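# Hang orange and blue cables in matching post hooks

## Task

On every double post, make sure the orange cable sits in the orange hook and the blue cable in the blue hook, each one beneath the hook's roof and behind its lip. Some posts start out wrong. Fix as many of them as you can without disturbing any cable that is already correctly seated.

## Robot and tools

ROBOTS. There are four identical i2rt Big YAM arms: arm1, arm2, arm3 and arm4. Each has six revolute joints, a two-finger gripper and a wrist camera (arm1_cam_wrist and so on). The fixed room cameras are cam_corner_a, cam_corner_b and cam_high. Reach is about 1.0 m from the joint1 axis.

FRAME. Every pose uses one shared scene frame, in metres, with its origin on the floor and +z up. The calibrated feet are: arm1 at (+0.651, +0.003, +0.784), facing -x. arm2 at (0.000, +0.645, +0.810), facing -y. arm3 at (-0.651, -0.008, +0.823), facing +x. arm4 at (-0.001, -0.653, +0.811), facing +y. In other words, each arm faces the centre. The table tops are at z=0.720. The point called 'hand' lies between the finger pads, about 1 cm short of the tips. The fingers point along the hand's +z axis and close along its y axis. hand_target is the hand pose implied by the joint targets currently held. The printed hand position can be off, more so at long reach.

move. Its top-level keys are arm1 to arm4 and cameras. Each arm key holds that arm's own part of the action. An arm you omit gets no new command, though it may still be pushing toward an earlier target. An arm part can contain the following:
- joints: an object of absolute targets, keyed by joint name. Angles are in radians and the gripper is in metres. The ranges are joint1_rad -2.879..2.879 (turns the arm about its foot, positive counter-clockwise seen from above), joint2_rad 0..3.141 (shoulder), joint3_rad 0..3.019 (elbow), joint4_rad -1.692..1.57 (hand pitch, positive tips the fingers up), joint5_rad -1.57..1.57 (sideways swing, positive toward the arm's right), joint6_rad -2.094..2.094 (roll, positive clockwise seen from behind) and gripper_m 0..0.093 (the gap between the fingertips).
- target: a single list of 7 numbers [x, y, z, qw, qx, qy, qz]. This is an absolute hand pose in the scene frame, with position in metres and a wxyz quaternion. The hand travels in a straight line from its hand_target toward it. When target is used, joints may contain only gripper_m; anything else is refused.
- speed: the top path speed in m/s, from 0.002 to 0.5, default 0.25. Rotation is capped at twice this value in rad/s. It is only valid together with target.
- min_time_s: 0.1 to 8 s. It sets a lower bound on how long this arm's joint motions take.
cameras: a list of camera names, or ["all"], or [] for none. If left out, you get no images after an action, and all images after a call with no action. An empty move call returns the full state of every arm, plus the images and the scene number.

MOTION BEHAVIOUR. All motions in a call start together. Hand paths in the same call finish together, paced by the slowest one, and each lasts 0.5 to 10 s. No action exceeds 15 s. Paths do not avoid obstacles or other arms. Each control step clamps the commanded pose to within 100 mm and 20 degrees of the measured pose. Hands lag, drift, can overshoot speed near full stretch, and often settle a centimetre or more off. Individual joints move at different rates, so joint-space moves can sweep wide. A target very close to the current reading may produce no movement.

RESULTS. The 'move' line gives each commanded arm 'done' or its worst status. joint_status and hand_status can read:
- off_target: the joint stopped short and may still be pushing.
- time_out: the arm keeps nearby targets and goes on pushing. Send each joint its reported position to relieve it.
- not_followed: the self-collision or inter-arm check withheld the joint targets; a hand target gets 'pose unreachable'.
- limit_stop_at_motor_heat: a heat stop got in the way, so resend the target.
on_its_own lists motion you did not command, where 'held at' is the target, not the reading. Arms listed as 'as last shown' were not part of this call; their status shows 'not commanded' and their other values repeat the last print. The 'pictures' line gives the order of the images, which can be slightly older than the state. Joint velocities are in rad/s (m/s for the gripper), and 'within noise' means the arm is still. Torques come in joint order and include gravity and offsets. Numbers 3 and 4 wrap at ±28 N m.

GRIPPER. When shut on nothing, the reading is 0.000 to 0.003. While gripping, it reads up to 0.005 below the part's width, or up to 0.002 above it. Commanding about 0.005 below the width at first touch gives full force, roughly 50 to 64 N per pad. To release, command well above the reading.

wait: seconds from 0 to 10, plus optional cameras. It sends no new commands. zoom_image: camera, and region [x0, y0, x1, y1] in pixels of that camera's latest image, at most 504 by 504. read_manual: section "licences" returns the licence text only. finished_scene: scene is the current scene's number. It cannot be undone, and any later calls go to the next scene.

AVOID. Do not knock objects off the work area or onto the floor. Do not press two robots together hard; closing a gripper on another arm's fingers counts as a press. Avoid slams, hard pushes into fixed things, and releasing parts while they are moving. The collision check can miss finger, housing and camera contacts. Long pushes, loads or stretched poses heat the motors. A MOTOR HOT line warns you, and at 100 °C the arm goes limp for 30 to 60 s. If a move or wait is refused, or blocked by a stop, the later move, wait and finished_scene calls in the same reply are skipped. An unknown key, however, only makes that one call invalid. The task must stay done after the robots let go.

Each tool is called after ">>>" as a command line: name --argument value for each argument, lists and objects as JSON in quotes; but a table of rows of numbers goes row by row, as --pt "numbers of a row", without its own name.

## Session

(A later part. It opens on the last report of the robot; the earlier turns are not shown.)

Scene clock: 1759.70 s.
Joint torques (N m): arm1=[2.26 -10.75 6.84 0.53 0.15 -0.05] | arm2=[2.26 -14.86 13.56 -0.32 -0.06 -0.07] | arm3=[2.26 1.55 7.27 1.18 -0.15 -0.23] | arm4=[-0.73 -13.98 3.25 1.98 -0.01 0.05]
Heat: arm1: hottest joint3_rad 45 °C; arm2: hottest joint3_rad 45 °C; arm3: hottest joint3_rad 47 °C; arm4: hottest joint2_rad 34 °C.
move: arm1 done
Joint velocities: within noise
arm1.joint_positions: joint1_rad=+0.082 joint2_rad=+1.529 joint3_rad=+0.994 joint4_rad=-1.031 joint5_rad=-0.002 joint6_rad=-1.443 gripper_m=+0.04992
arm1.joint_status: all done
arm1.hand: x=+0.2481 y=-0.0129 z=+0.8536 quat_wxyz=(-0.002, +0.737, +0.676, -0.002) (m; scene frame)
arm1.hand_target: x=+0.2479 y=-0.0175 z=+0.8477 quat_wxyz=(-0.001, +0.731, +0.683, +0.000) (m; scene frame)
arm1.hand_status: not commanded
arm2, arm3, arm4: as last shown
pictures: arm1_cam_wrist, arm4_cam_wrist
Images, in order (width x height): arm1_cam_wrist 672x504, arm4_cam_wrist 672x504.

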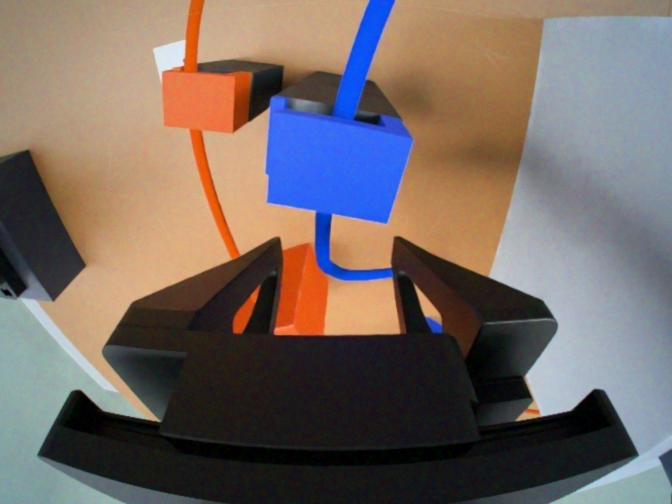

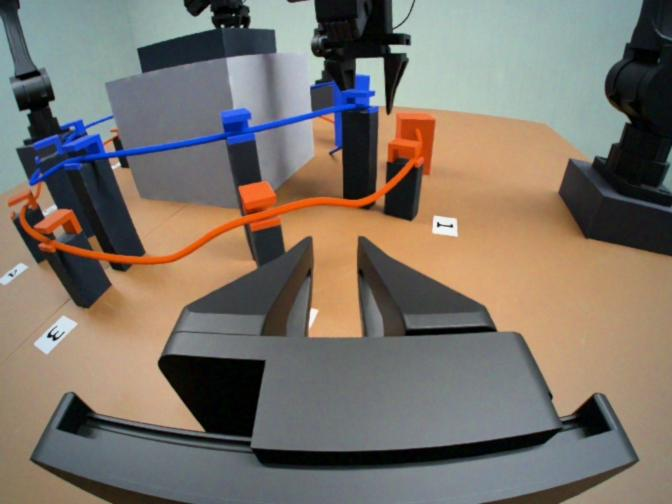

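>>> move --arm1 '{"joints": {"joint2_rad": 1.56, "joint3_rad": 0.973, "joint4_rad": -0.988}, "min_time_s": 0.8}'

>>> move --arm1 '{"joints": {"gripper_m": 0.0}}' --cameras '["arm1_cam_wrist"]'

Scene clock: 1786.13 s.
Joint torques (N m): arm1=[2.02 -10.17 6.63 0.38 0.14 -0.05] | arm2=[2.61 -14.92 13.49 -0.28 -0.04 -0.07] | arm3=[2.26 1.49 7.25 1.18 -0.15 -0.23] | arm4=[-0.85 -14.15 3.19 1.88 0 0.06]
Heat: arm1: hottest joint3_rad 41 °C; arm2: hottest joint3_rad 46 °C; arm3: hottest joint3_rad 47 °C; arm4: hottest joint2_rad 34 °C.
move: arm1 done
Joint velocities: within noise
arm1.joint_positions: joint1_rad=+0.082 joint2_rad=+1.545 joint3_rad=+0.978 joint4_rad=-0.999 joint5_rad=-0.002 joint6_rad=-1.443 gripper_m=+0.04992
arm1.joint_status: all done
arm1.hand: x=+0.2484 y=-0.0129 z=+0.8423 quat_wxyz=(-0.002, +0.737, +0.676, -0.002) (m; scene frame)
arm1.hand_target: x=+0.2491 y=-0.0174 z=+0.8349 quat_wxyz=(+0.000, +0.731, +0.683, +0.002) (m; scene frame)
arm1.hand_status: not commanded
arm2, arm3, arm4: as last shown
pictures: none

Scene clock: 1786.80 s.
Joint torques (N m): arm1=[2.49 -9.93 6.6 0.55 0.17 -0.01] | arm2=[2.55 -14.92 13.53 -0.27 -0.04 -0.08] | arm3=[2.26 1.55 7.25 1.18 -0.15 -0.23] | arm4=[-0.62 -13.92 3.29 1.95 -0.01 0.02]
Heat: arm1: hottest joint3_rad 41 °C; arm2: hottest joint3_rad 46 °C; arm3: hottest joint3_rad 47 °C; arm4: hottest joint2_rad 34 °C.
move: arm1 off_target
Joint velocities: within noise
arm1.joint_positions: joint1_rad=+0.082 joint2_rad=+1.545 joint3_rad=+0.978 joint4_rad=-0.999 joint5_rad=-0.002 joint6_rad=-1.444 gripper_m=+0.00546
arm1.joint_status: gripper_m off_target (ended at +0.00549, target +0.00000)
arm1.hand: x=+0.2484 y=-0.0129 z=+0.8423 quat_wxyz=(-0.002, +0.737, +0.676, -0.002) (m; scene frame)
arm1.hand_target: x=+0.2492 y=-0.0174 z=+0.8349 quat_wxyz=(+0.000, +0.731, +0.683, +0.002) (m; scene frame)
arm1.hand_status: not commanded
arm2, arm3, arm4: as last shown
pictures: arm1_cam_wrist
Images, in order (width x height): arm1_cam_wrist 672x504.

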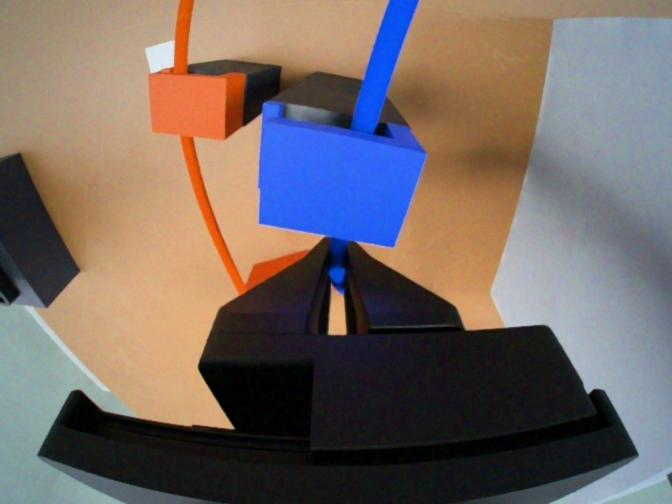

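>>> move --arm1 '{"joints": {"joint1_rad": -0.055, "joint6_rad": -1.52}, "min_time_s": 2}' --cameras '["arm1_cam_wrist", "arm4_cam_wrist", "cam_corner_a", "cam_high"]'

>>> zoom_image --camera "cam_high" --region '[130, 190, 350, 350]'

>>> zoom_image --camera "cam_corner_a" --region '[60, 230, 340, 440]'

Scene clock: 1813.23 s.
Joint torques (N m): arm1=[-0.5 -9.93 6.52 0.47 0.18 -0.06] | arm2=[2.32 -14.74 13.59 -0.18 -0.03 -0.06] | arm3=[2.2 1.49 7.25 1.2 -0.15 -0.23] | arm4=[-0.38 -14.04 3.28 1.92 -0.02 0.05]
Heat: arm1: hottest joint3_rad 38 °C; arm2: hottest joint3_rad 47 °C; arm3: hottest joint3_rad 47 °C; arm4: hottest joint2_rad 34 °C.
move: arm1 done
Joint velocities: within noise
arm1.joint_positions: joint1_rad=-0.036 joint2_rad=+1.545 joint3_rad=+0.978 joint4_rad=-0.999 joint5_rad=-0.003 joint6_rad=-1.513 gripper_m=+0.00546
arm1.joint_status: all done
arm1.hand: x=+0.2493 y=+0.0346 z=+0.8424 quat_wxyz=(-0.002, +0.753, +0.658, -0.003) (m; scene frame)
arm1.hand_target: x=+0.2506 y=+0.0426 z=+0.8350 quat_wxyz=(+0.000, +0.757, +0.653, +0.001) (m; scene frame)
arm1.hand_status: not commanded
arm2: as last shown
arm3.joint_positions: joint1_rad=-0.368 joint2_rad=+1.000 joint3_rad=+2.190 joint4_rad=-1.191 joint5_rad=+0.003 joint6_rad=+0.569 gripper_m=+0.04993
arm3.joint_status: not commanded
arm3.hand: x=-0.3980 y=-0.0939 z=+1.6627 quat_wxyz=(-0.703, -0.317, -0.633, -0.064) (m; scene frame)
arm3.hand_target: x=-0.4003 y=-0.0902 z=+1.6643 quat_wxyz=(-0.703, -0.309, -0.637, -0.063) (m; scene frame)
arm3.hand_status: not commanded
arm4.joint_positions: joint1_rad=-1.171 joint2_rad=+2.133 joint3_rad=+0.683 joint4_rad=+1.451 joint5_rad=-1.499 joint6_rad=-0.009 gripper_m=+0.02008
arm4.joint_status: not commanded
arm4.hand: x=+0.3264 y=-0.3453 z=+0.8468 quat_wxyz=(-0.427, +0.568, -0.421, -0.564) (m; scene frame)
arm4.hand_target: x=+0.3349 y=-0.3459 z=+0.8519 quat_wxyz=(-0.437, +0.572, -0.414, -0.557) (m; scene frame)
arm4.hand_status: not commanded
pictures: arm1_cam_wrist, arm4_cam_wrist, cam_corner_a, cam_high
Images, in order (width x height): arm1_cam_wrist 672x504, arm4_cam_wrist 672x504, cam_corner_a 504x504, cam_high 504x504.

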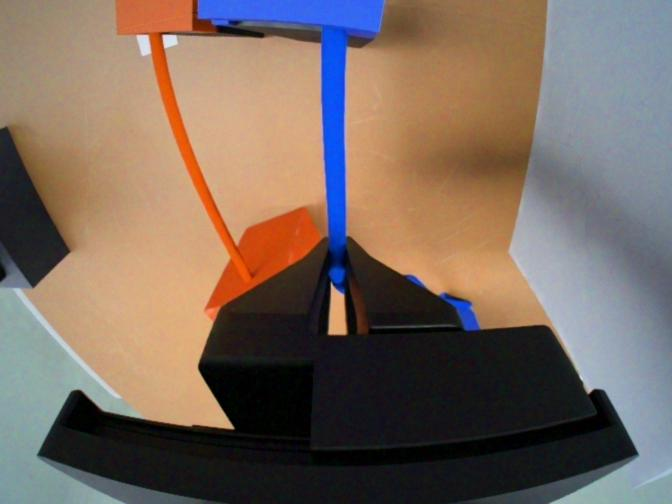

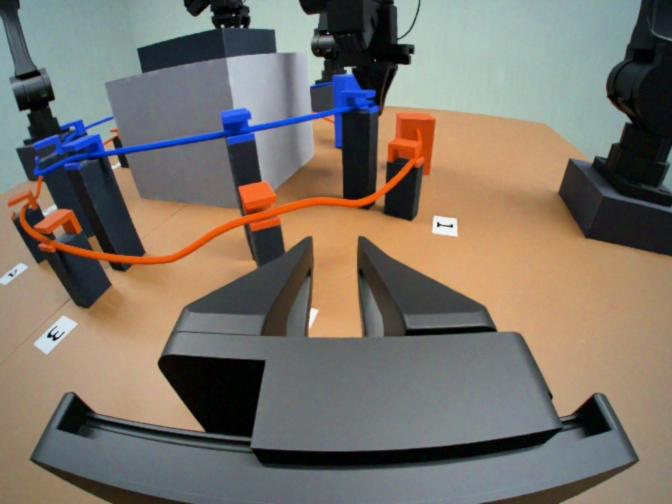

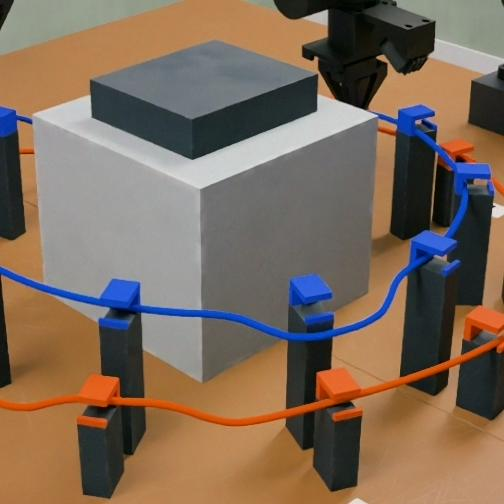

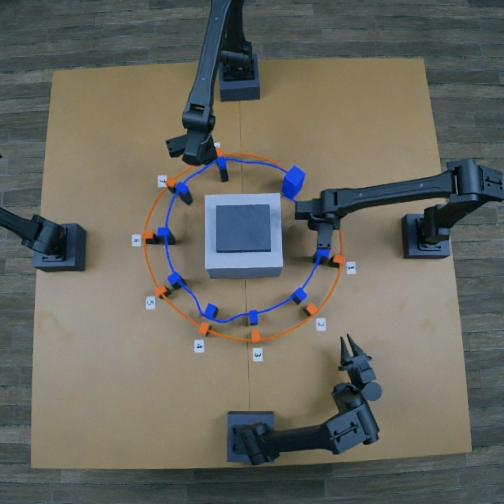

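Scaled by 2.291 from the camera's 504x504 image, which has a finer 720x720 frame.

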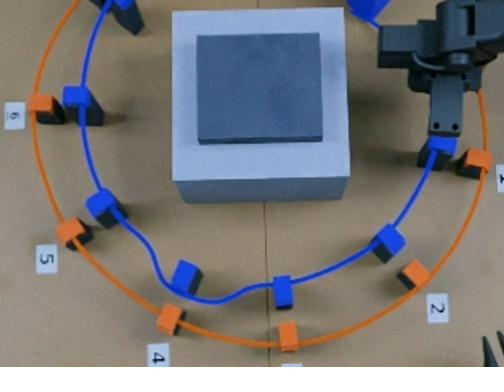

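Scaled by 1.800 from the camera's 504x504 image, which has a finer 720x720 frame.

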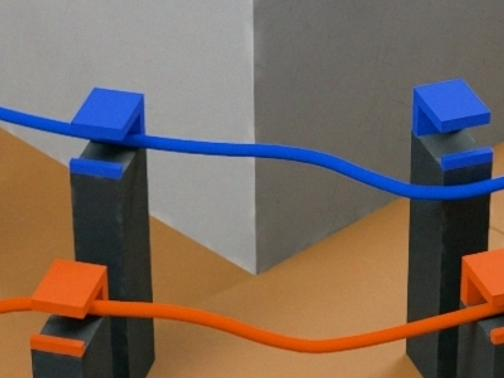

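>>> zoom_image --camera "arm4_cam_wrist" --region '[210, 160, 330, 250]'

>>> zoom_image --camera "cam_high" --region '[280, 270, 340, 330]'

>>> zoom_image --camera "arm4_cam_wrist" --region '[0, 130, 140, 270]'

Scaled by 4.200 from the camera's 672x504 image, which has a finer 960x720 frame.

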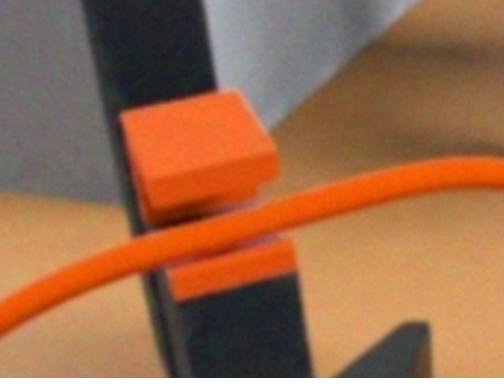

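Scaled by 8.400 from the camera's 504x504 image, which has a finer 720x720 frame.

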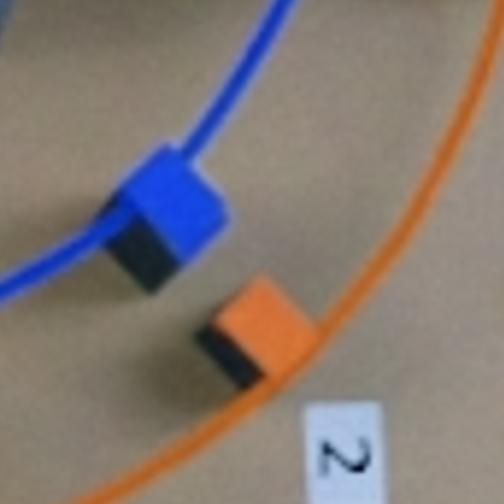

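Scaled by 3.600 from the camera's 672x504 image, which has a finer 960x720 frame.

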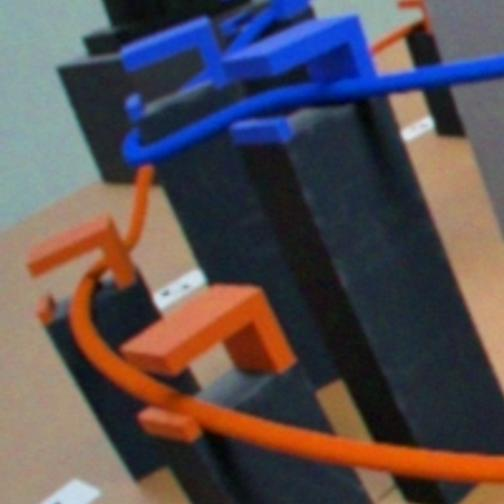

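>>> move --arm4 '{"joints": {"joint1_rad": -0.45, "joint2_rad": 1.2, "joint3_rad": 0.75, "joint4_rad": 0.0, "joint5_rad": -0.7, "joint6_rad": -0.4, "gripper_m": 0.05}, "min_time_s": 1.6}'

>>> move --arm4 '{"joints": {"joint1_rad": 0.234, "joint2_rad": 1.454, "joint3_rad": 1.09, "joint4_rad": -1.185, "joint5_rad": 0.0, "joint6_rad": -0.91}, "min_time_s": 1.6}' --cameras '["arm4_cam_wrist", "arm1_cam_wrist", "cam_corner_a"]'

>>> zoom_image --camera "cam_corner_a" --region '[240, 230, 400, 390]'

Scene clock: 1879.23 s.
Joint torques (N m): arm1=[-0.67 -9.99 6.65 0.47 0.2 -0.07] | arm2=[2.2 -14.68 13.55 -0.34 -0.03 -0.05] | arm3=[2.2 1.49 7.25 1.18 -0.15 -0.22] | arm4=[0.32 -8.23 14.67 1.14 -0.09 -0.13]
Heat: arm1: hottest joint3_rad 36 °C; arm2: hottest joint3_rad 48 °C; arm3: hottest joint3_rad 46 °C; arm4: hottest joint2_rad 34 °C.
move: arm4 done
Joint velocities: within noise
arm1, arm2, arm3: as last shown
arm1.joint_positions: joint1_rad=-0.036 joint2_rad=+1.545 joint3_rad=+0.978 joint4_rad=-0.999 joint5_rad=-0.003 joint6_rad=-1.514 gripper_m=+0.00546
arm4.joint_positions: joint1_rad=-0.457 joint2_rad=+1.206 joint3_rad=+0.694 joint4_rad=+0.008 joint5_rad=-0.701 joint6_rad=-0.390 gripper_m=+0.04992
arm4.joint_status: all done
arm4.hand: x=+0.1229 y=-0.1912 z=+1.0324 quat_wxyz=(-0.351, +0.670, -0.485, -0.439) (m; scene frame)
arm4.hand_target: x=+0.1268 y=-0.1782 z=+1.0631 quat_wxyz=(-0.374, +0.671, -0.465, -0.440) (m; scene frame)
arm4.hand_status: not commanded
pictures: none

Scene clock: 1881.57 s.
Joint torques (N m): arm1=[-0.85 -9.64 6.58 0.36 0.24 -0.09] | arm2=[2.2 -14.62 13.48 -0.29 -0.05 -0.08] | arm3=[2.26 1.55 7.25 1.18 -0.16 -0.22] | arm4=[0.15 -10.23 13.53 -0.28 0.04 -0.17]
Heat: arm1: hottest joint3_rad 36 °C; arm2: hottest joint3_rad 48 °C; arm3: hottest joint3_rad 46 °C; arm4: hottest joint2_rad 34 °C.
move: arm4 done
Joint velocities: within noise
arm1, arm2, arm3: as last shown
arm4.joint_positions: joint1_rad=+0.230 joint2_rad=+1.448 joint3_rad=+1.034 joint4_rad=-1.175 joint5_rad=-0.002 joint6_rad=-0.899 gripper_m=+0.04992
arm4.joint_status: all done
arm4.hand: x=-0.0732 y=-0.2714 z=+0.9245 quat_wxyz=(+0.009, +0.971, -0.239, +0.003) (m; scene frame)
arm4.hand_target: x=-0.0783 y=-0.2527 z=+0.9420 quat_wxyz=(-0.010, +0.973, -0.232, -0.005) (m; scene frame)
arm4.hand_status: not commanded
pictures: arm1_cam_wrist, arm4_cam_wrist, cam_corner_a
Images, in order (width x height): arm1_cam_wrist 672x504, arm4_cam_wrist 672x504, cam_corner_a 504x504.

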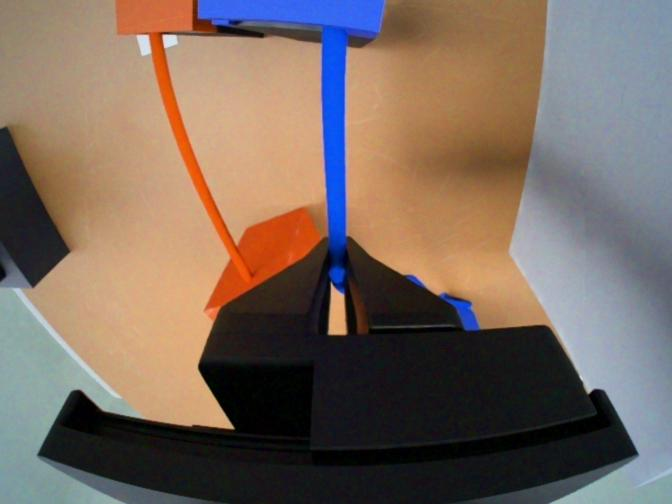

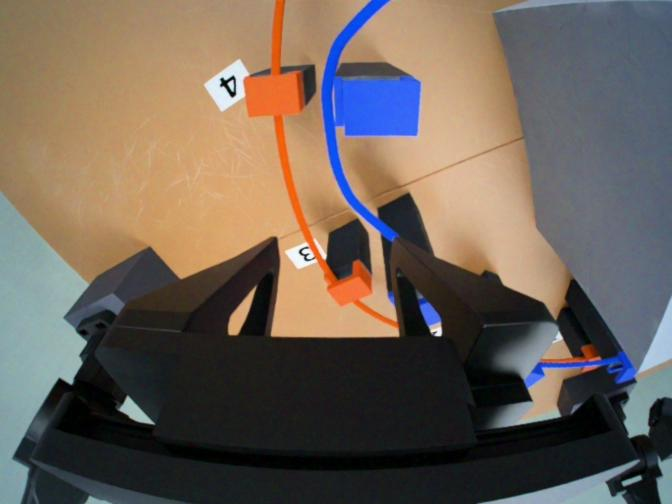

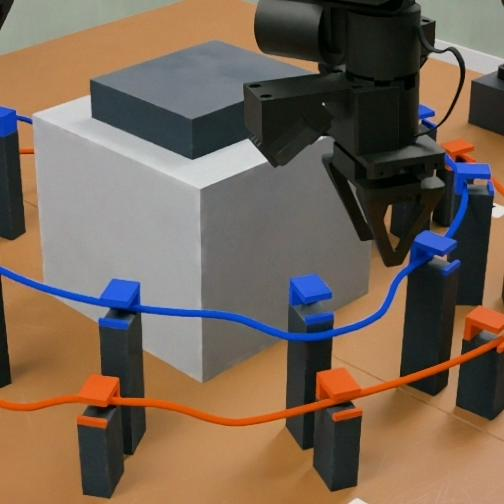

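Scaled by 3.150 from the camera's 504x504 image, which has a finer 720x720 frame.

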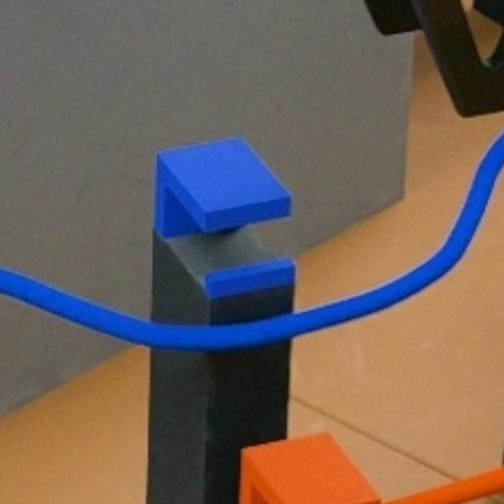

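>>> move --arm4 '{"joints": {"joint2_rad": 1.582, "joint3_rad": 0.897, "joint4_rad": -0.888}, "min_time_s": 1.2}'

>>> move --arm4 '{"joints": {"gripper_m": 0.0}}' --cameras '["arm4_cam_wrist", "cam_corner_a"]'

>>> zoom_image --camera "cam_corner_a" --region '[240, 230, 400, 390]'

Scene clock: 1905.83 s.
Joint torques (N m): arm1=[-0.32 -9.82 6.56 0.32 0.19 -0.04] | arm2=[2.37 -15.03 13.52 -0.35 -0.04 -0.06] | arm3=[2.26 1.55 7.25 1.18 -0.15 -0.23] | arm4=[0.32 -11.16 7.38 0.57 0.05 -0.14]
Heat: arm1: hottest joint3_rad 36 °C; arm2: hottest joint3_rad 48 °C; arm3: hottest joint3_rad 46 °C; arm4: hottest joint3_rad 38 °C.
move: arm4 done
Joint velocities: within noise
arm1, arm3: as last shown
arm1.joint_positions: joint1_rad=-0.037 joint2_rad=+1.545 joint3_rad=+0.978 joint4_rad=-0.999 joint5_rad=-0.003 joint6_rad=-1.514 gripper_m=+0.00546
arm1.hand: x=+0.2493 y=+0.0350 z=+0.8424 quat_wxyz=(-0.002, +0.754, +0.657, -0.003) (m; scene frame)
arm2.joint_positions: joint1_rad=-0.301 joint2_rad=+1.518 joint3_rad=+1.179 joint4_rad=-1.231 joint5_rad=+0.001 joint6_rad=+1.037 gripper_m=+0.04991
arm2.joint_status: not commanded
arm2.hand: x=-0.1120 y=+0.2321 z=+0.9531 quat_wxyz=(-0.008, -0.991, -0.136, +0.001) (m; scene frame)
arm2.hand_target: x=-0.1102 y=+0.2162 z=+0.9826 quat_wxyz=(-0.037, -0.990, -0.138, +0.012) (m; scene frame)
arm2.hand_status: not commanded
arm4.joint_positions: joint1_rad=+0.230 joint2_rad=+1.579 joint3_rad=+0.895 joint4_rad=-0.900 joint5_rad=-0.002 joint6_rad=-0.900 gripper_m=+0.04992
arm4.joint_status: all done
arm4.hand: x=-0.0727 y=-0.2739 z=+0.8306 quat_wxyz=(+0.006, +0.971, -0.239, +0.002) (m; scene frame)
arm4.hand_target: x=-0.0748 y=-0.2705 z=+0.8301 quat_wxyz=(+0.001, +0.973, -0.232, +0.000) (m; scene frame)
arm4.hand_status: not commanded
pictures: none

Scene clock: 1906.53 s.
Joint torques (N m): arm1=[-0.09 -10.05 6.67 0.54 0.19 -0.06] | arm2=[2.32 -15.15 13.57 -0.29 -0.06 -0.06] | arm3=[2.26 1.55 7.25 1.18 -0.15 -0.22] | arm4=[0.26 -11.16 7.45 0.43 0.01 -0.11]
Heat: arm1: hottest joint3_rad 36 °C; arm2: hottest joint3_rad 48 °C; arm3: hottest joint3_rad 46 °C; arm4: hottest joint3_rad 38 °C.
move: arm4 off_target
Joint velocities: within noise
arm1.joint_positions: joint1_rad=-0.039 joint2_rad=+1.545 joint3_rad=+0.978 joint4_rad=-0.999 joint5_rad=-0.003 joint6_rad=-1.514 gripper_m=+0.00546
arm1.joint_status: not commanded
arm1.hand: x=+0.2494 y=+0.0358 z=+0.8424 quat_wxyz=(-0.002, +0.754, +0.657, -0.003) (m; scene frame)
arm1.hand_target: x=+0.2506 y=+0.0425 z=+0.8350 quat_wxyz=(+0.000, +0.757, +0.653, +0.001) (m; scene frame)
arm1.hand_status: not commanded
arm2, arm3: as last shown
arm4.joint_positions: joint1_rad=+0.230 joint2_rad=+1.579 joint3_rad=+0.893 joint4_rad=-0.898 joint5_rad=-0.001 joint6_rad=-0.904 gripper_m=+0.00436
arm4.joint_status: gripper_m off_target (ended at +0.00439, target +0.00000)
arm4.hand: x=-0.0724 y=-0.2742 z=+0.8301 quat_wxyz=(+0.006, +0.972, -0.237, +0.002) (m; scene frame)
arm4.hand_target: x=-0.0748 y=-0.2705 z=+0.8301 quat_wxyz=(+0.001, +0.973, -0.232, +0.000) (m; scene frame)
arm4.hand_status: not commanded
pictures: arm4_cam_wrist, cam_corner_a
Images, in order (width x height): arm4_cam_wrist 672x504, cam_corner_a 504x504.

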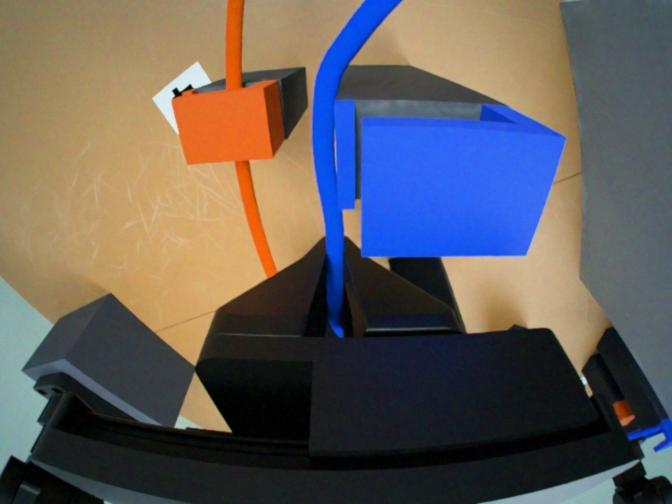

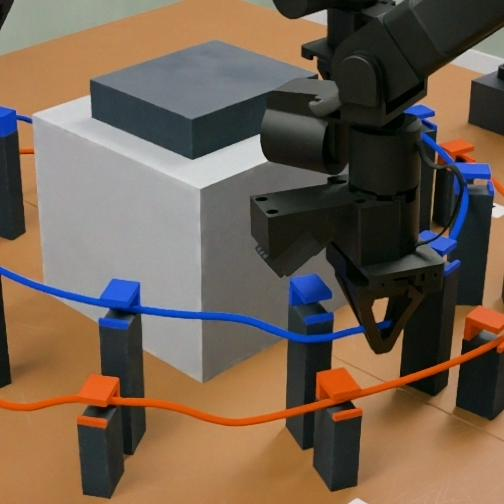

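Scaled by 3.150 from the camera's 504x504 image, which has a finer 720x720 frame.

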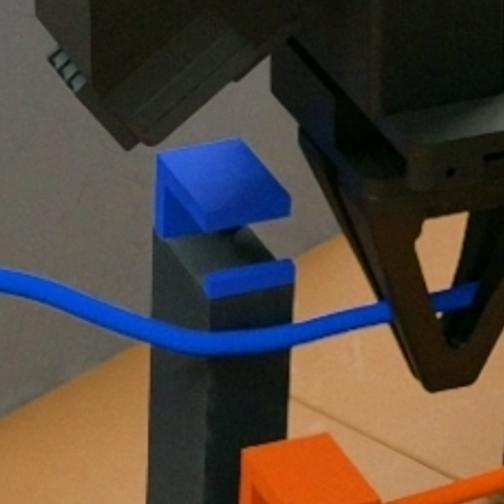

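>>> move --arm4 '{"joints": {"joint1_rad": 0.243, "joint2_rad": 1.50, "joint3_rad": 0.95, "joint4_rad": -0.972}, "min_time_s": 1.5}' --cameras '["arm4_cam_wrist", "cam_corner_a"]'

>>> zoom_image --camera "cam_corner_a" --region '[240, 230, 400, 390]'

Scene clock: 1940.90 s.
Joint torques (N m): arm1=[-0.32 -10.46 6.65 0.49 0.14 -0.1] | arm2=[1.96 -14.97 13.49 -0.25 -0.05 -0.07] | arm3=[2.26 1.55 7.27 1.18 -0.15 -0.22] | arm4=[0.5 -12.81 11.92 -0.34 -0.01 -0.12]
Heat: arm1: hottest joint3_rad 36 °C; arm2: hottest joint3_rad 48 °C; arm3: hottest joint3_rad 46 °C; arm4: hottest joint3_rad 36 °C.
move: arm4 done
Joint velocities: within noise
arm1, arm2, arm3: as last shown
arm4.joint_positions: joint1_rad=+0.234 joint2_rad=+1.522 joint3_rad=+0.900 joint4_rad=-0.961 joint5_rad=-0.001 joint6_rad=-0.905 gripper_m=+0.00436
arm4.joint_status: all done
arm4.hand: x=-0.0729 y=-0.2809 z=+0.8531 quat_wxyz=(+0.006, +0.972, -0.234, +0.002) (m; scene frame)
arm4.hand_target: x=-0.0806 y=-0.2601 z=+0.8772 quat_wxyz=(-0.022, +0.974, -0.227, -0.010) (m; scene frame)
arm4.hand_status: not commanded
pictures: arm4_cam_wrist, cam_corner_a
Images, in order (width x height): arm4_cam_wrist 672x504, cam_corner_a 504x504.

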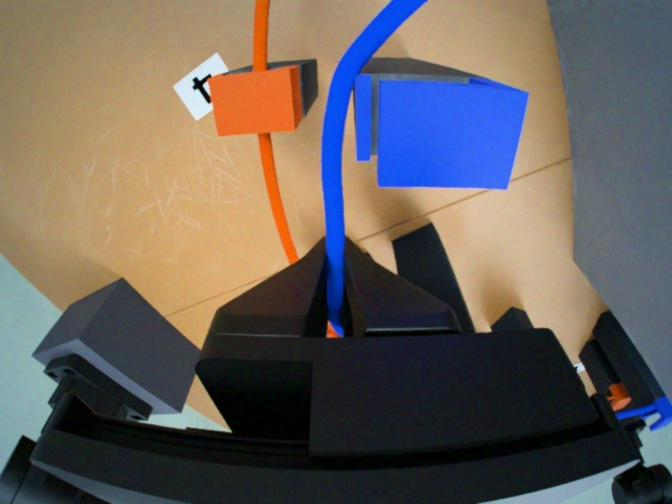

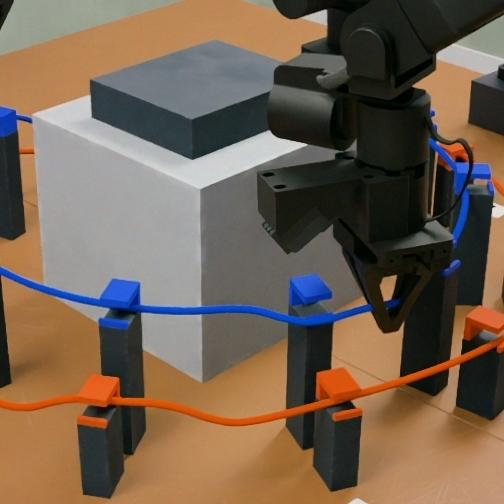

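Scaled by 3.150 from the camera's 504x504 image, which has a finer 720x720 frame.

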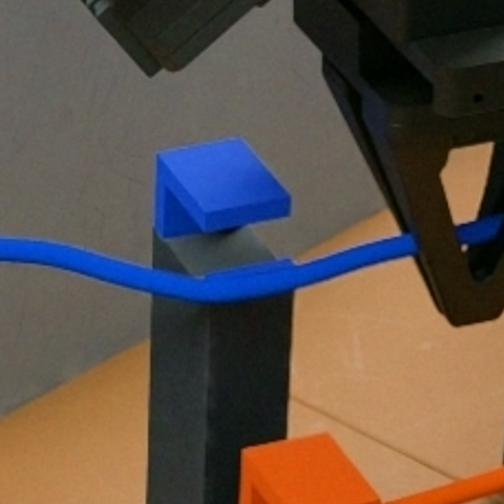

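>>> move --arm4 '{"joints": {"joint2_rad": 1.487, "joint3_rad": 0.957, "joint4_rad": -0.983}, "min_time_s": 0.7}' --cameras '["arm4_cam_wrist", "cam_corner_a"]'

>>> zoom_image --camera "cam_corner_a" --region '[240, 230, 400, 390]'

Scene clock: 1960.27 s.
Joint torques (N m): arm1=[-0.67 -9.93 6.69 0.54 0.21 -0.08] | arm2=[2.49 -14.74 13.57 -0.25 -0.06 -0.08] | arm3=[2.26 1.55 7.27 1.18 -0.15 -0.23] | arm4=[0.67 -12.75 12.19 -0.36 0 -0.1]
Heat: arm1: hottest joint3_rad 35 °C; arm2: hottest joint3_rad 49 °C; arm3: hottest joint3_rad 46 °C; arm4: hottest joint3_rad 38 °C.
move: arm4 done
Joint velocities: within noise
arm1, arm2, arm3: as last shown
arm4.joint_positions: joint1_rad=+0.234 joint2_rad=+1.509 joint3_rad=+0.907 joint4_rad=-0.973 joint5_rad=+0.000 joint6_rad=-0.905 gripper_m=+0.00436
arm4.joint_status: all done
arm4.hand: x=-0.0730 y=-0.2798 z=+0.8595 quat_wxyz=(+0.002, +0.972, -0.234, +0.001) (m; scene frame)
arm4.hand_target: x=-0.0808 y=-0.2591 z=+0.8842 quat_wxyz=(-0.026, +0.973, -0.227, -0.012) (m; scene frame)
arm4.hand_status: not commanded
pictures: arm4_cam_wrist, cam_corner_a
Images, in order (width x height): arm4_cam_wrist 672x504, cam_corner_a 504x504.

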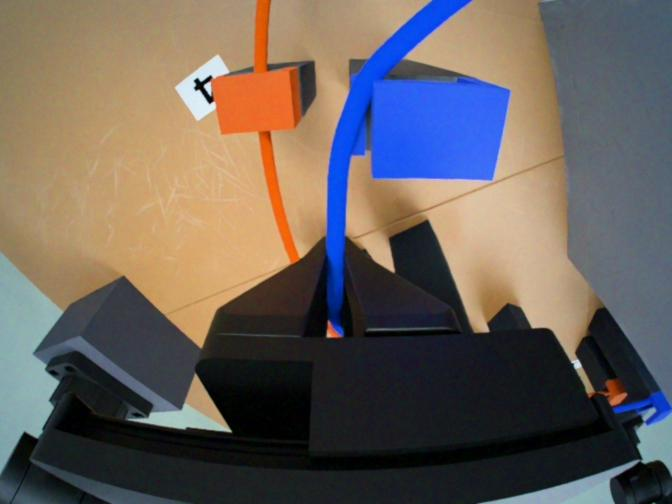

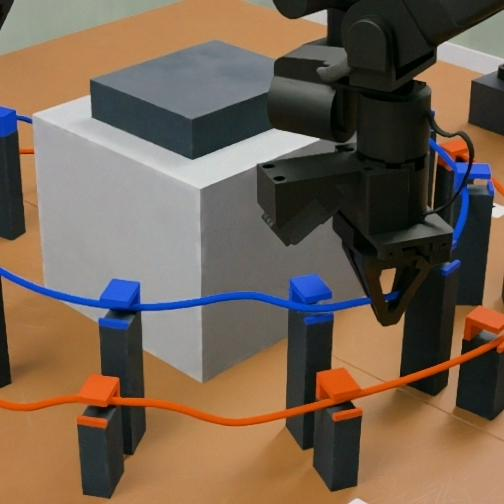

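Scaled by 3.150 from the camera's 504x504 image, which has a finer 720x720 frame.

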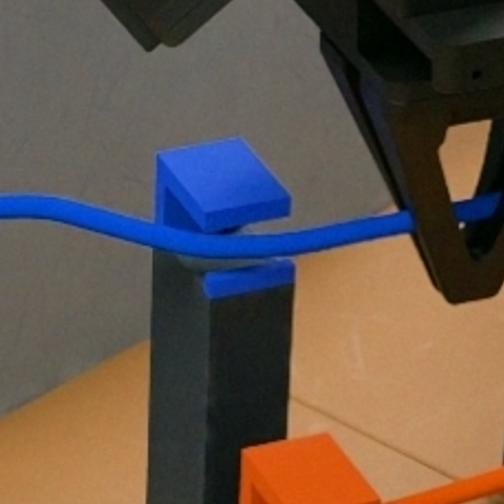

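>>> move --arm4 '{"joints": {"joint2_rad": 1.52}, "min_time_s": 0.3}'

>>> move --arm4 '{"joints": {"joint1_rad": 0.172, "joint2_rad": 1.585, "joint3_rad": 1.022, "joint6_rad": -0.95}, "min_time_s": 1.5}' --cameras '["arm4_cam_wrist", "cam_corner_a"]'

>>> zoom_image --camera "cam_corner_a" --region '[240, 230, 400, 390]'

Scene clock: 1983.20 s.
Joint torques (N m): arm1=[-0.79 -10.29 6.61 0.51 0.2 -0.04] | arm2=[2.02 -14.8 13.46 -0.25 -0.06 -0.07] | arm3=[2.26 1.49 7.27 1.18 -0.15 -0.23] | arm4=[0.44 -10.4 12.11 -0.34 -0.02 -0.11]
Heat: arm1: hottest joint3_rad 35 °C; arm2: hottest joint3_rad 49 °C; arm3: hottest joint3_rad 46 °C; arm4: hottest joint3_rad 38 °C.
move: arm4 done
Joint velocities: within noise
arm1, arm2, arm3: as last shown
arm4.joint_positions: joint1_rad=+0.234 joint2_rad=+1.515 joint3_rad=+0.907 joint4_rad=-0.973 joint5_rad=+0.000 joint6_rad=-0.905 gripper_m=+0.00436
arm4.joint_status: all done
arm4.hand: x=-0.0729 y=-0.2802 z=+0.8576 quat_wxyz=(+0.005, +0.972, -0.234, +0.002) (m; scene frame)
arm4.hand_target: x=-0.0803 y=-0.2612 z=+0.8717 quat_wxyz=(-0.011, +0.974, -0.227, -0.005) (m; scene frame)
arm4.hand_status: not commanded
pictures: none

Scene clock: 1985.07 s.
Joint torques (N m): arm1=[-0.15 -9.99 6.64 0.47 0.18 -0.04] | arm2=[2.26 -14.8 13.48 -0.23 -0.04 -0.06] | arm3=[2.26 1.55 7.25 1.18 -0.15 -0.23] | arm4=[-0.79 -11.46 12.22 -0.34 -0.02 -0.1]
Heat: arm1: hottest joint3_rad 35 °C; arm2: hottest joint3_rad 49 °C; arm3: hottest joint3_rad 46 °C; arm4: hottest joint3_rad 38 °C.
move: arm4 done
Joint velocities: within noise
arm1.joint_positions: joint1_rad=-0.042 joint2_rad=+1.545 joint3_rad=+0.978 joint4_rad=-0.999 joint5_rad=-0.003 joint6_rad=-1.514 gripper_m=+0.00546
arm1.joint_status: not commanded
arm1.hand: x=+0.2494 y=+0.0368 z=+0.8424 quat_wxyz=(-0.002, +0.755, +0.656, -0.003) (m; scene frame)
arm1.hand_target: x=+0.2506 y=+0.0426 z=+0.8350 quat_wxyz=(+0.000, +0.757, +0.653, +0.001) (m; scene frame)
arm1.hand_status: not commanded
arm2: as last shown
arm3.joint_positions: joint1_rad=-0.368 joint2_rad=+1.000 joint3_rad=+2.190 joint4_rad=-1.191 joint5_rad=+0.003 joint6_rad=+0.569 gripper_m=+0.04993
arm3.joint_status: not commanded
arm3.hand: x=-0.3980 y=-0.0939 z=+1.6627 quat_wxyz=(-0.703, -0.317, -0.633, -0.064) (m; scene frame)
arm3.hand_target: x=-0.4003 y=-0.0902 z=+1.6643 quat_wxyz=(-0.703, -0.309, -0.637, -0.063) (m; scene frame)
arm3.hand_status: not commanded
arm4.joint_positions: joint1_rad=+0.184 joint2_rad=+1.579 joint3_rad=+0.970 joint4_rad=-0.973 joint5_rad=+0.000 joint6_rad=-0.941 gripper_m=+0.00436
arm4.joint_status: all done
arm4.hand: x=-0.0575 y=-0.2532 z=+0.8536 quat_wxyz=(+0.005, +0.970, -0.241, +0.002) (m; scene frame)
arm4.hand_target: x=-0.0556 y=-0.2320 z=+0.8678 quat_wxyz=(-0.011, +0.970, -0.243, -0.005) (m; scene frame)
arm4.hand_status: not commanded
pictures: arm4_cam_wrist, cam_corner_a
Images, in order (width x height): arm4_cam_wrist 672x504, cam_corner_a 504x504.

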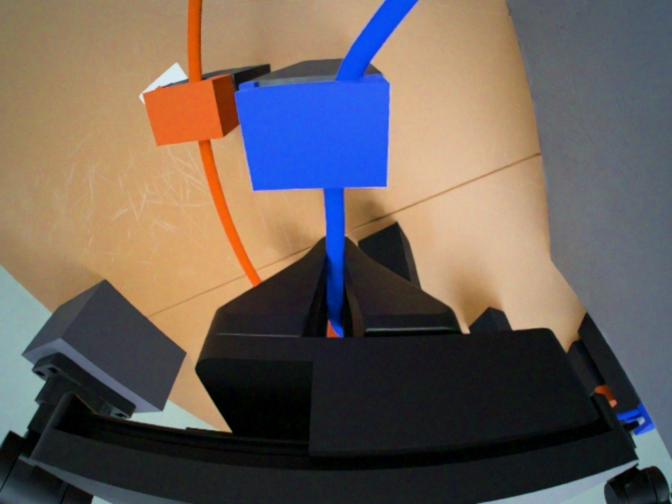

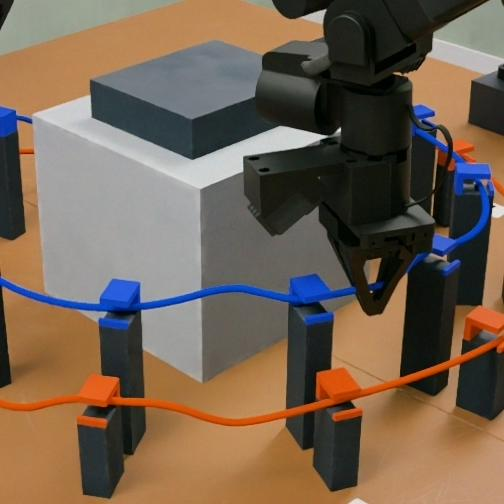

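Scaled by 3.150 from the camera's 504x504 image, which has a finer 720x720 frame.

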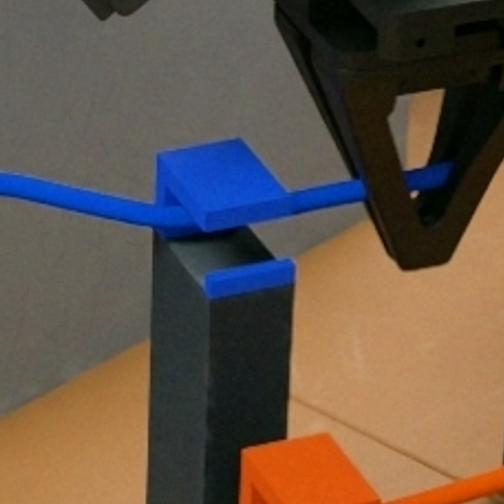

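>>> move --arm4 '{"joints": {"gripper_m": 0.02}}' --cameras '["cam_corner_a"]'

>>> zoom_image --camera "cam_corner_a" --region '[240, 230, 400, 390]'

>>> move --arm4 '{"joints": {"gripper_m": 0.05}}' --cameras '["cam_corner_a", "arm4_cam_wrist"]'

>>> zoom_image --camera "cam_corner_a" --region '[240, 230, 400, 390]'

Scene clock: 1994.43 s.
Joint torques (N m): arm1=[0.09 -9.93 6.67 0.46 0.17 -0.08] | arm2=[2.49 -15.15 13.41 -0.24 -0.04 -0.07] | arm3=[2.26 1.55 7.25 1.17 -0.15 -0.23] | arm4=[-0.85 -11.69 12.23 -0.38 -0.03 -0.14]
Heat: arm1: hottest joint3_rad 35 °C; arm2: hottest joint3_rad 49 °C; arm3: hottest joint3_rad 46 °C; arm4: hottest joint3_rad 38 °C.
move: arm4 done
Joint velocities: within noise
arm1, arm2, arm3: as last shown
arm1.joint_positions: joint1_rad=-0.042 joint2_rad=+1.545 joint3_rad=+0.978 joint4_rad=-0.999 joint5_rad=-0.002 joint6_rad=-1.514 gripper_m=+0.00546
arm4.joint_positions: joint1_rad=+0.183 joint2_rad=+1.579 joint3_rad=+0.970 joint4_rad=-0.973 joint5_rad=+0.000 joint6_rad=-0.941 gripper_m=+0.01985
arm4.joint_status: all done
arm4.hand: x=-0.0574 y=-0.2531 z=+0.8536 quat_wxyz=(+0.005, +0.970, -0.241, +0.002) (m; scene frame)
arm4.hand_target: x=-0.0555 y=-0.2320 z=+0.8678 quat_wxyz=(-0.011, +0.970, -0.243, -0.005) (m; scene frame)
arm4.hand_status: not commanded
pictures: cam_corner_a
Images, in order (width x height): cam_corner_a 504x504.

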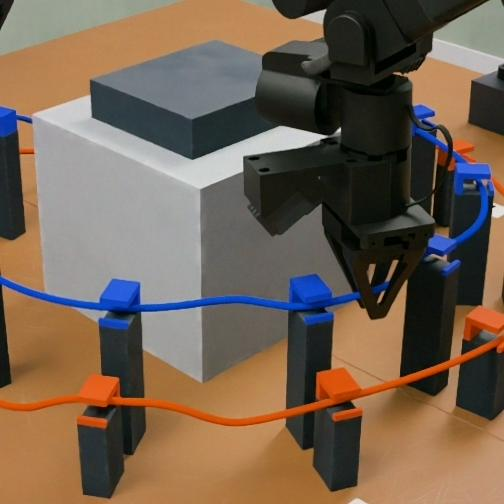

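Scaled by 3.150 from the camera's 504x504 image, which has a finer 720x720 frame.

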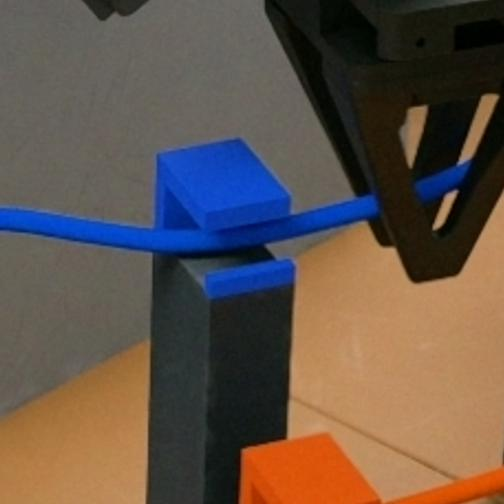

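Scene clock: 1995.07 s.
Joint torques (N m): arm1=[-0.26 -10.05 6.67 0.36 0.18 -0.09] | arm2=[2.26 -15.03 13.53 -0.18 -0.03 -0.07] | arm3=[2.26 1.49 7.27 1.18 -0.15 -0.22] | arm4=[-0.91 -11.34 12.19 -0.34 -0.02 -0.13]
Heat: arm1: hottest joint3_rad 35 °C; arm2: hottest joint3_rad 49 °C; arm3: hottest joint3_rad 46 °C; arm4: hottest joint3_rad 38 °C.
move: arm4 done
Joint velocities: within noise
arm1, arm2, arm3: as last shown
arm4.joint_positions: joint1_rad=+0.183 joint2_rad=+1.579 joint3_rad=+0.970 joint4_rad=-0.973 joint5_rad=+0.000 joint6_rad=-0.941 gripper_m=+0.04984
arm4.joint_status: all done
arm4.hand: x=-0.0574 y=-0.2531 z=+0.8536 quat_wxyz=(+0.005, +0.970, -0.241, +0.002) (m; scene frame)
arm4.hand_target: x=-0.0555 y=-0.2320 z=+0.8678 quat_wxyz=(-0.011, +0.970, -0.243, -0.005) (m; scene frame)
arm4.hand_status: not commanded
pictures: arm4_cam_wrist, cam_corner_a
Images, in order (width x height): arm4_cam_wrist 672x504, cam_corner_a 504x504.

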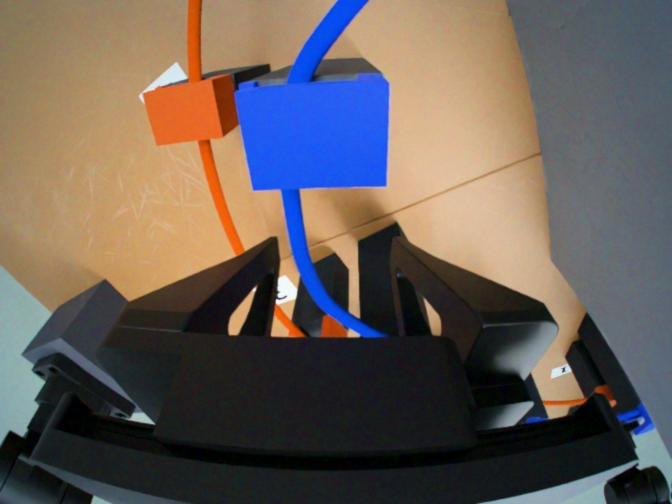

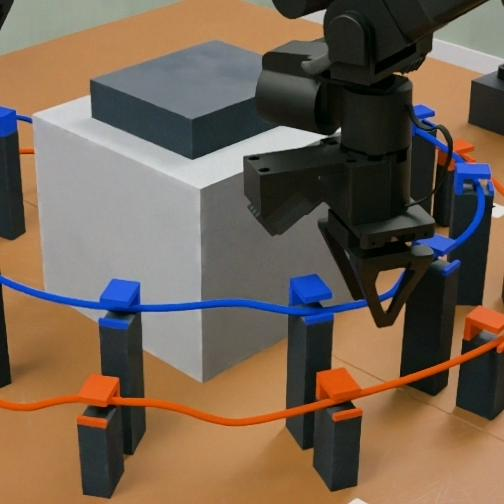

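Scaled by 3.150 from the camera's 504x504 image, which has a finer 720x720 frame.

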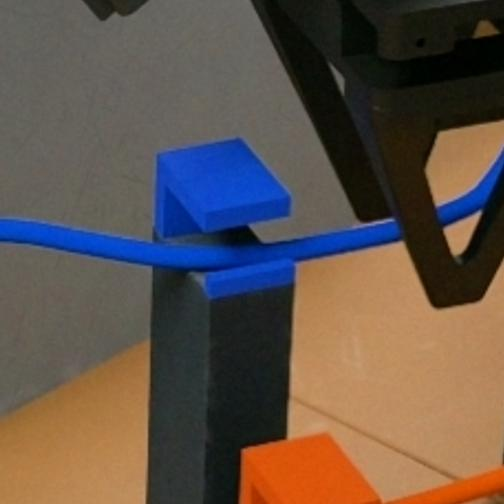

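>>> move --arm1 '{"joints": {"joint1_rad": -0.095, "joint6_rad": -1.54}, "min_time_s": 1.0}' --cameras '["cam_corner_a", "arm4_cam_wrist", "cam_high"]'

>>> zoom_image --camera "cam_corner_a" --region '[240, 230, 400, 390]'

>>> zoom_image --camera "cam_high" --region '[130, 190, 350, 350]'

Scene clock: 2014.33 s.
Joint torques (N m): arm1=[0.32 -9.99 6.63 0.44 0.16 -0.04] | arm2=[2.32 -14.97 13.52 -0.27 -0.06 -0.07] | arm3=[2.2 1.55 7.25 1.18 -0.15 -0.23] | arm4=[-1.08 -11.28 12.14 -0.36 -0.03 -0.14]
Heat: arm1: hottest joint3_rad 35 °C; arm2: hottest joint3_rad 49 °C; arm3: hottest joint3_rad 46 °C; arm4: hottest joint3_rad 39 °C.
move: arm1 done
Joint velocities: within noise
arm1.joint_positions: joint1_rad=-0.079 joint2_rad=+1.545 joint3_rad=+0.978 joint4_rad=-0.999 joint5_rad=-0.002 joint6_rad=-1.533 gripper_m=+0.00546
arm1.joint_status: all done
arm1.hand: x=+0.2510 y=+0.0518 z=+0.8424 quat_wxyz=(-0.002, +0.761, +0.649, -0.003) (m; scene frame)
arm1.hand_target: x=+0.2525 y=+0.0586 z=+0.8351 quat_wxyz=(+0.000, +0.764, +0.645, +0.001) (m; scene frame)
arm1.hand_status: not commanded
arm2.joint_positions: joint1_rad=-0.301 joint2_rad=+1.518 joint3_rad=+1.179 joint4_rad=-1.231 joint5_rad=+0.001 joint6_rad=+1.037 gripper_m=+0.04991
arm2.joint_status: not commanded
arm2.hand: x=-0.1120 y=+0.2321 z=+0.9531 quat_wxyz=(-0.008, -0.991, -0.136, +0.001) (m; scene frame)
arm2.hand_target: x=-0.1102 y=+0.2162 z=+0.9826 quat_wxyz=(-0.037, -0.990, -0.138, +0.012) (m; scene frame)
arm2.hand_status: not commanded
arm3, arm4: as last shown
arm4.joint_positions: joint1_rad=+0.183 joint2_rad=+1.579 joint3_rad=+0.970 joint4_rad=-0.973 joint5_rad=+0.000 joint6_rad=-0.941 gripper_m=+0.04992
pictures: arm4_cam_wrist, cam_corner_a, cam_high
Images, in order (width x height): arm4_cam_wrist 672x504, cam_corner_a 504x504, cam_high 504x504.

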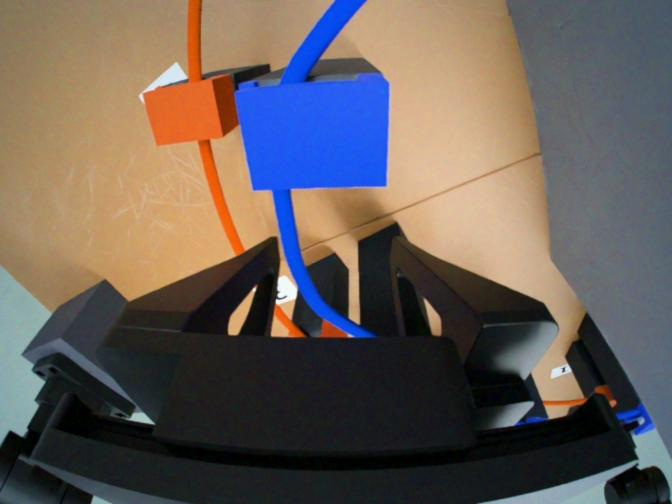

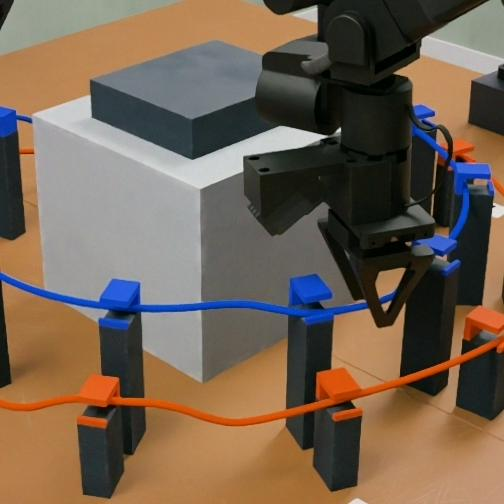

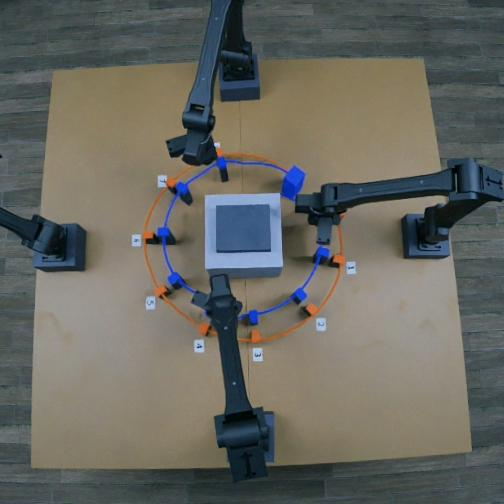

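Scaled by 3.150 from the camera's 504x504 image, which has a finer 720x720 frame.

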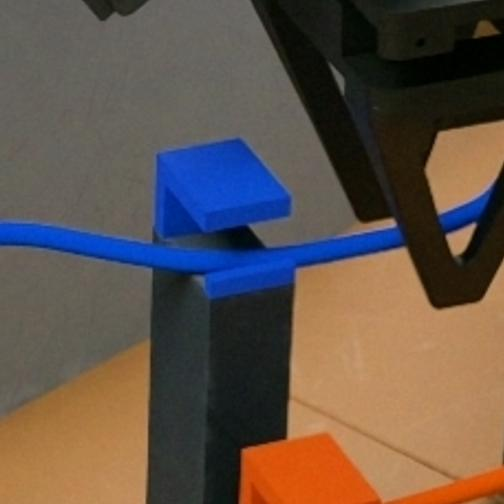

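Scaled by 2.291 from the camera's 504x504 image, which has a finer 720x720 frame.

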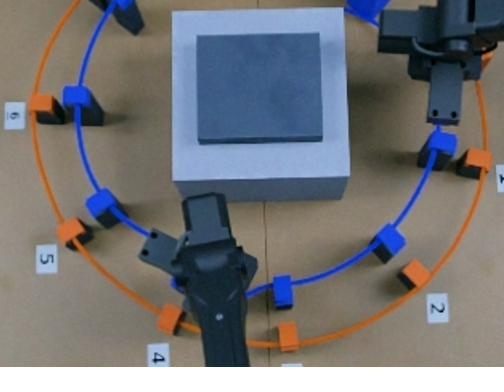

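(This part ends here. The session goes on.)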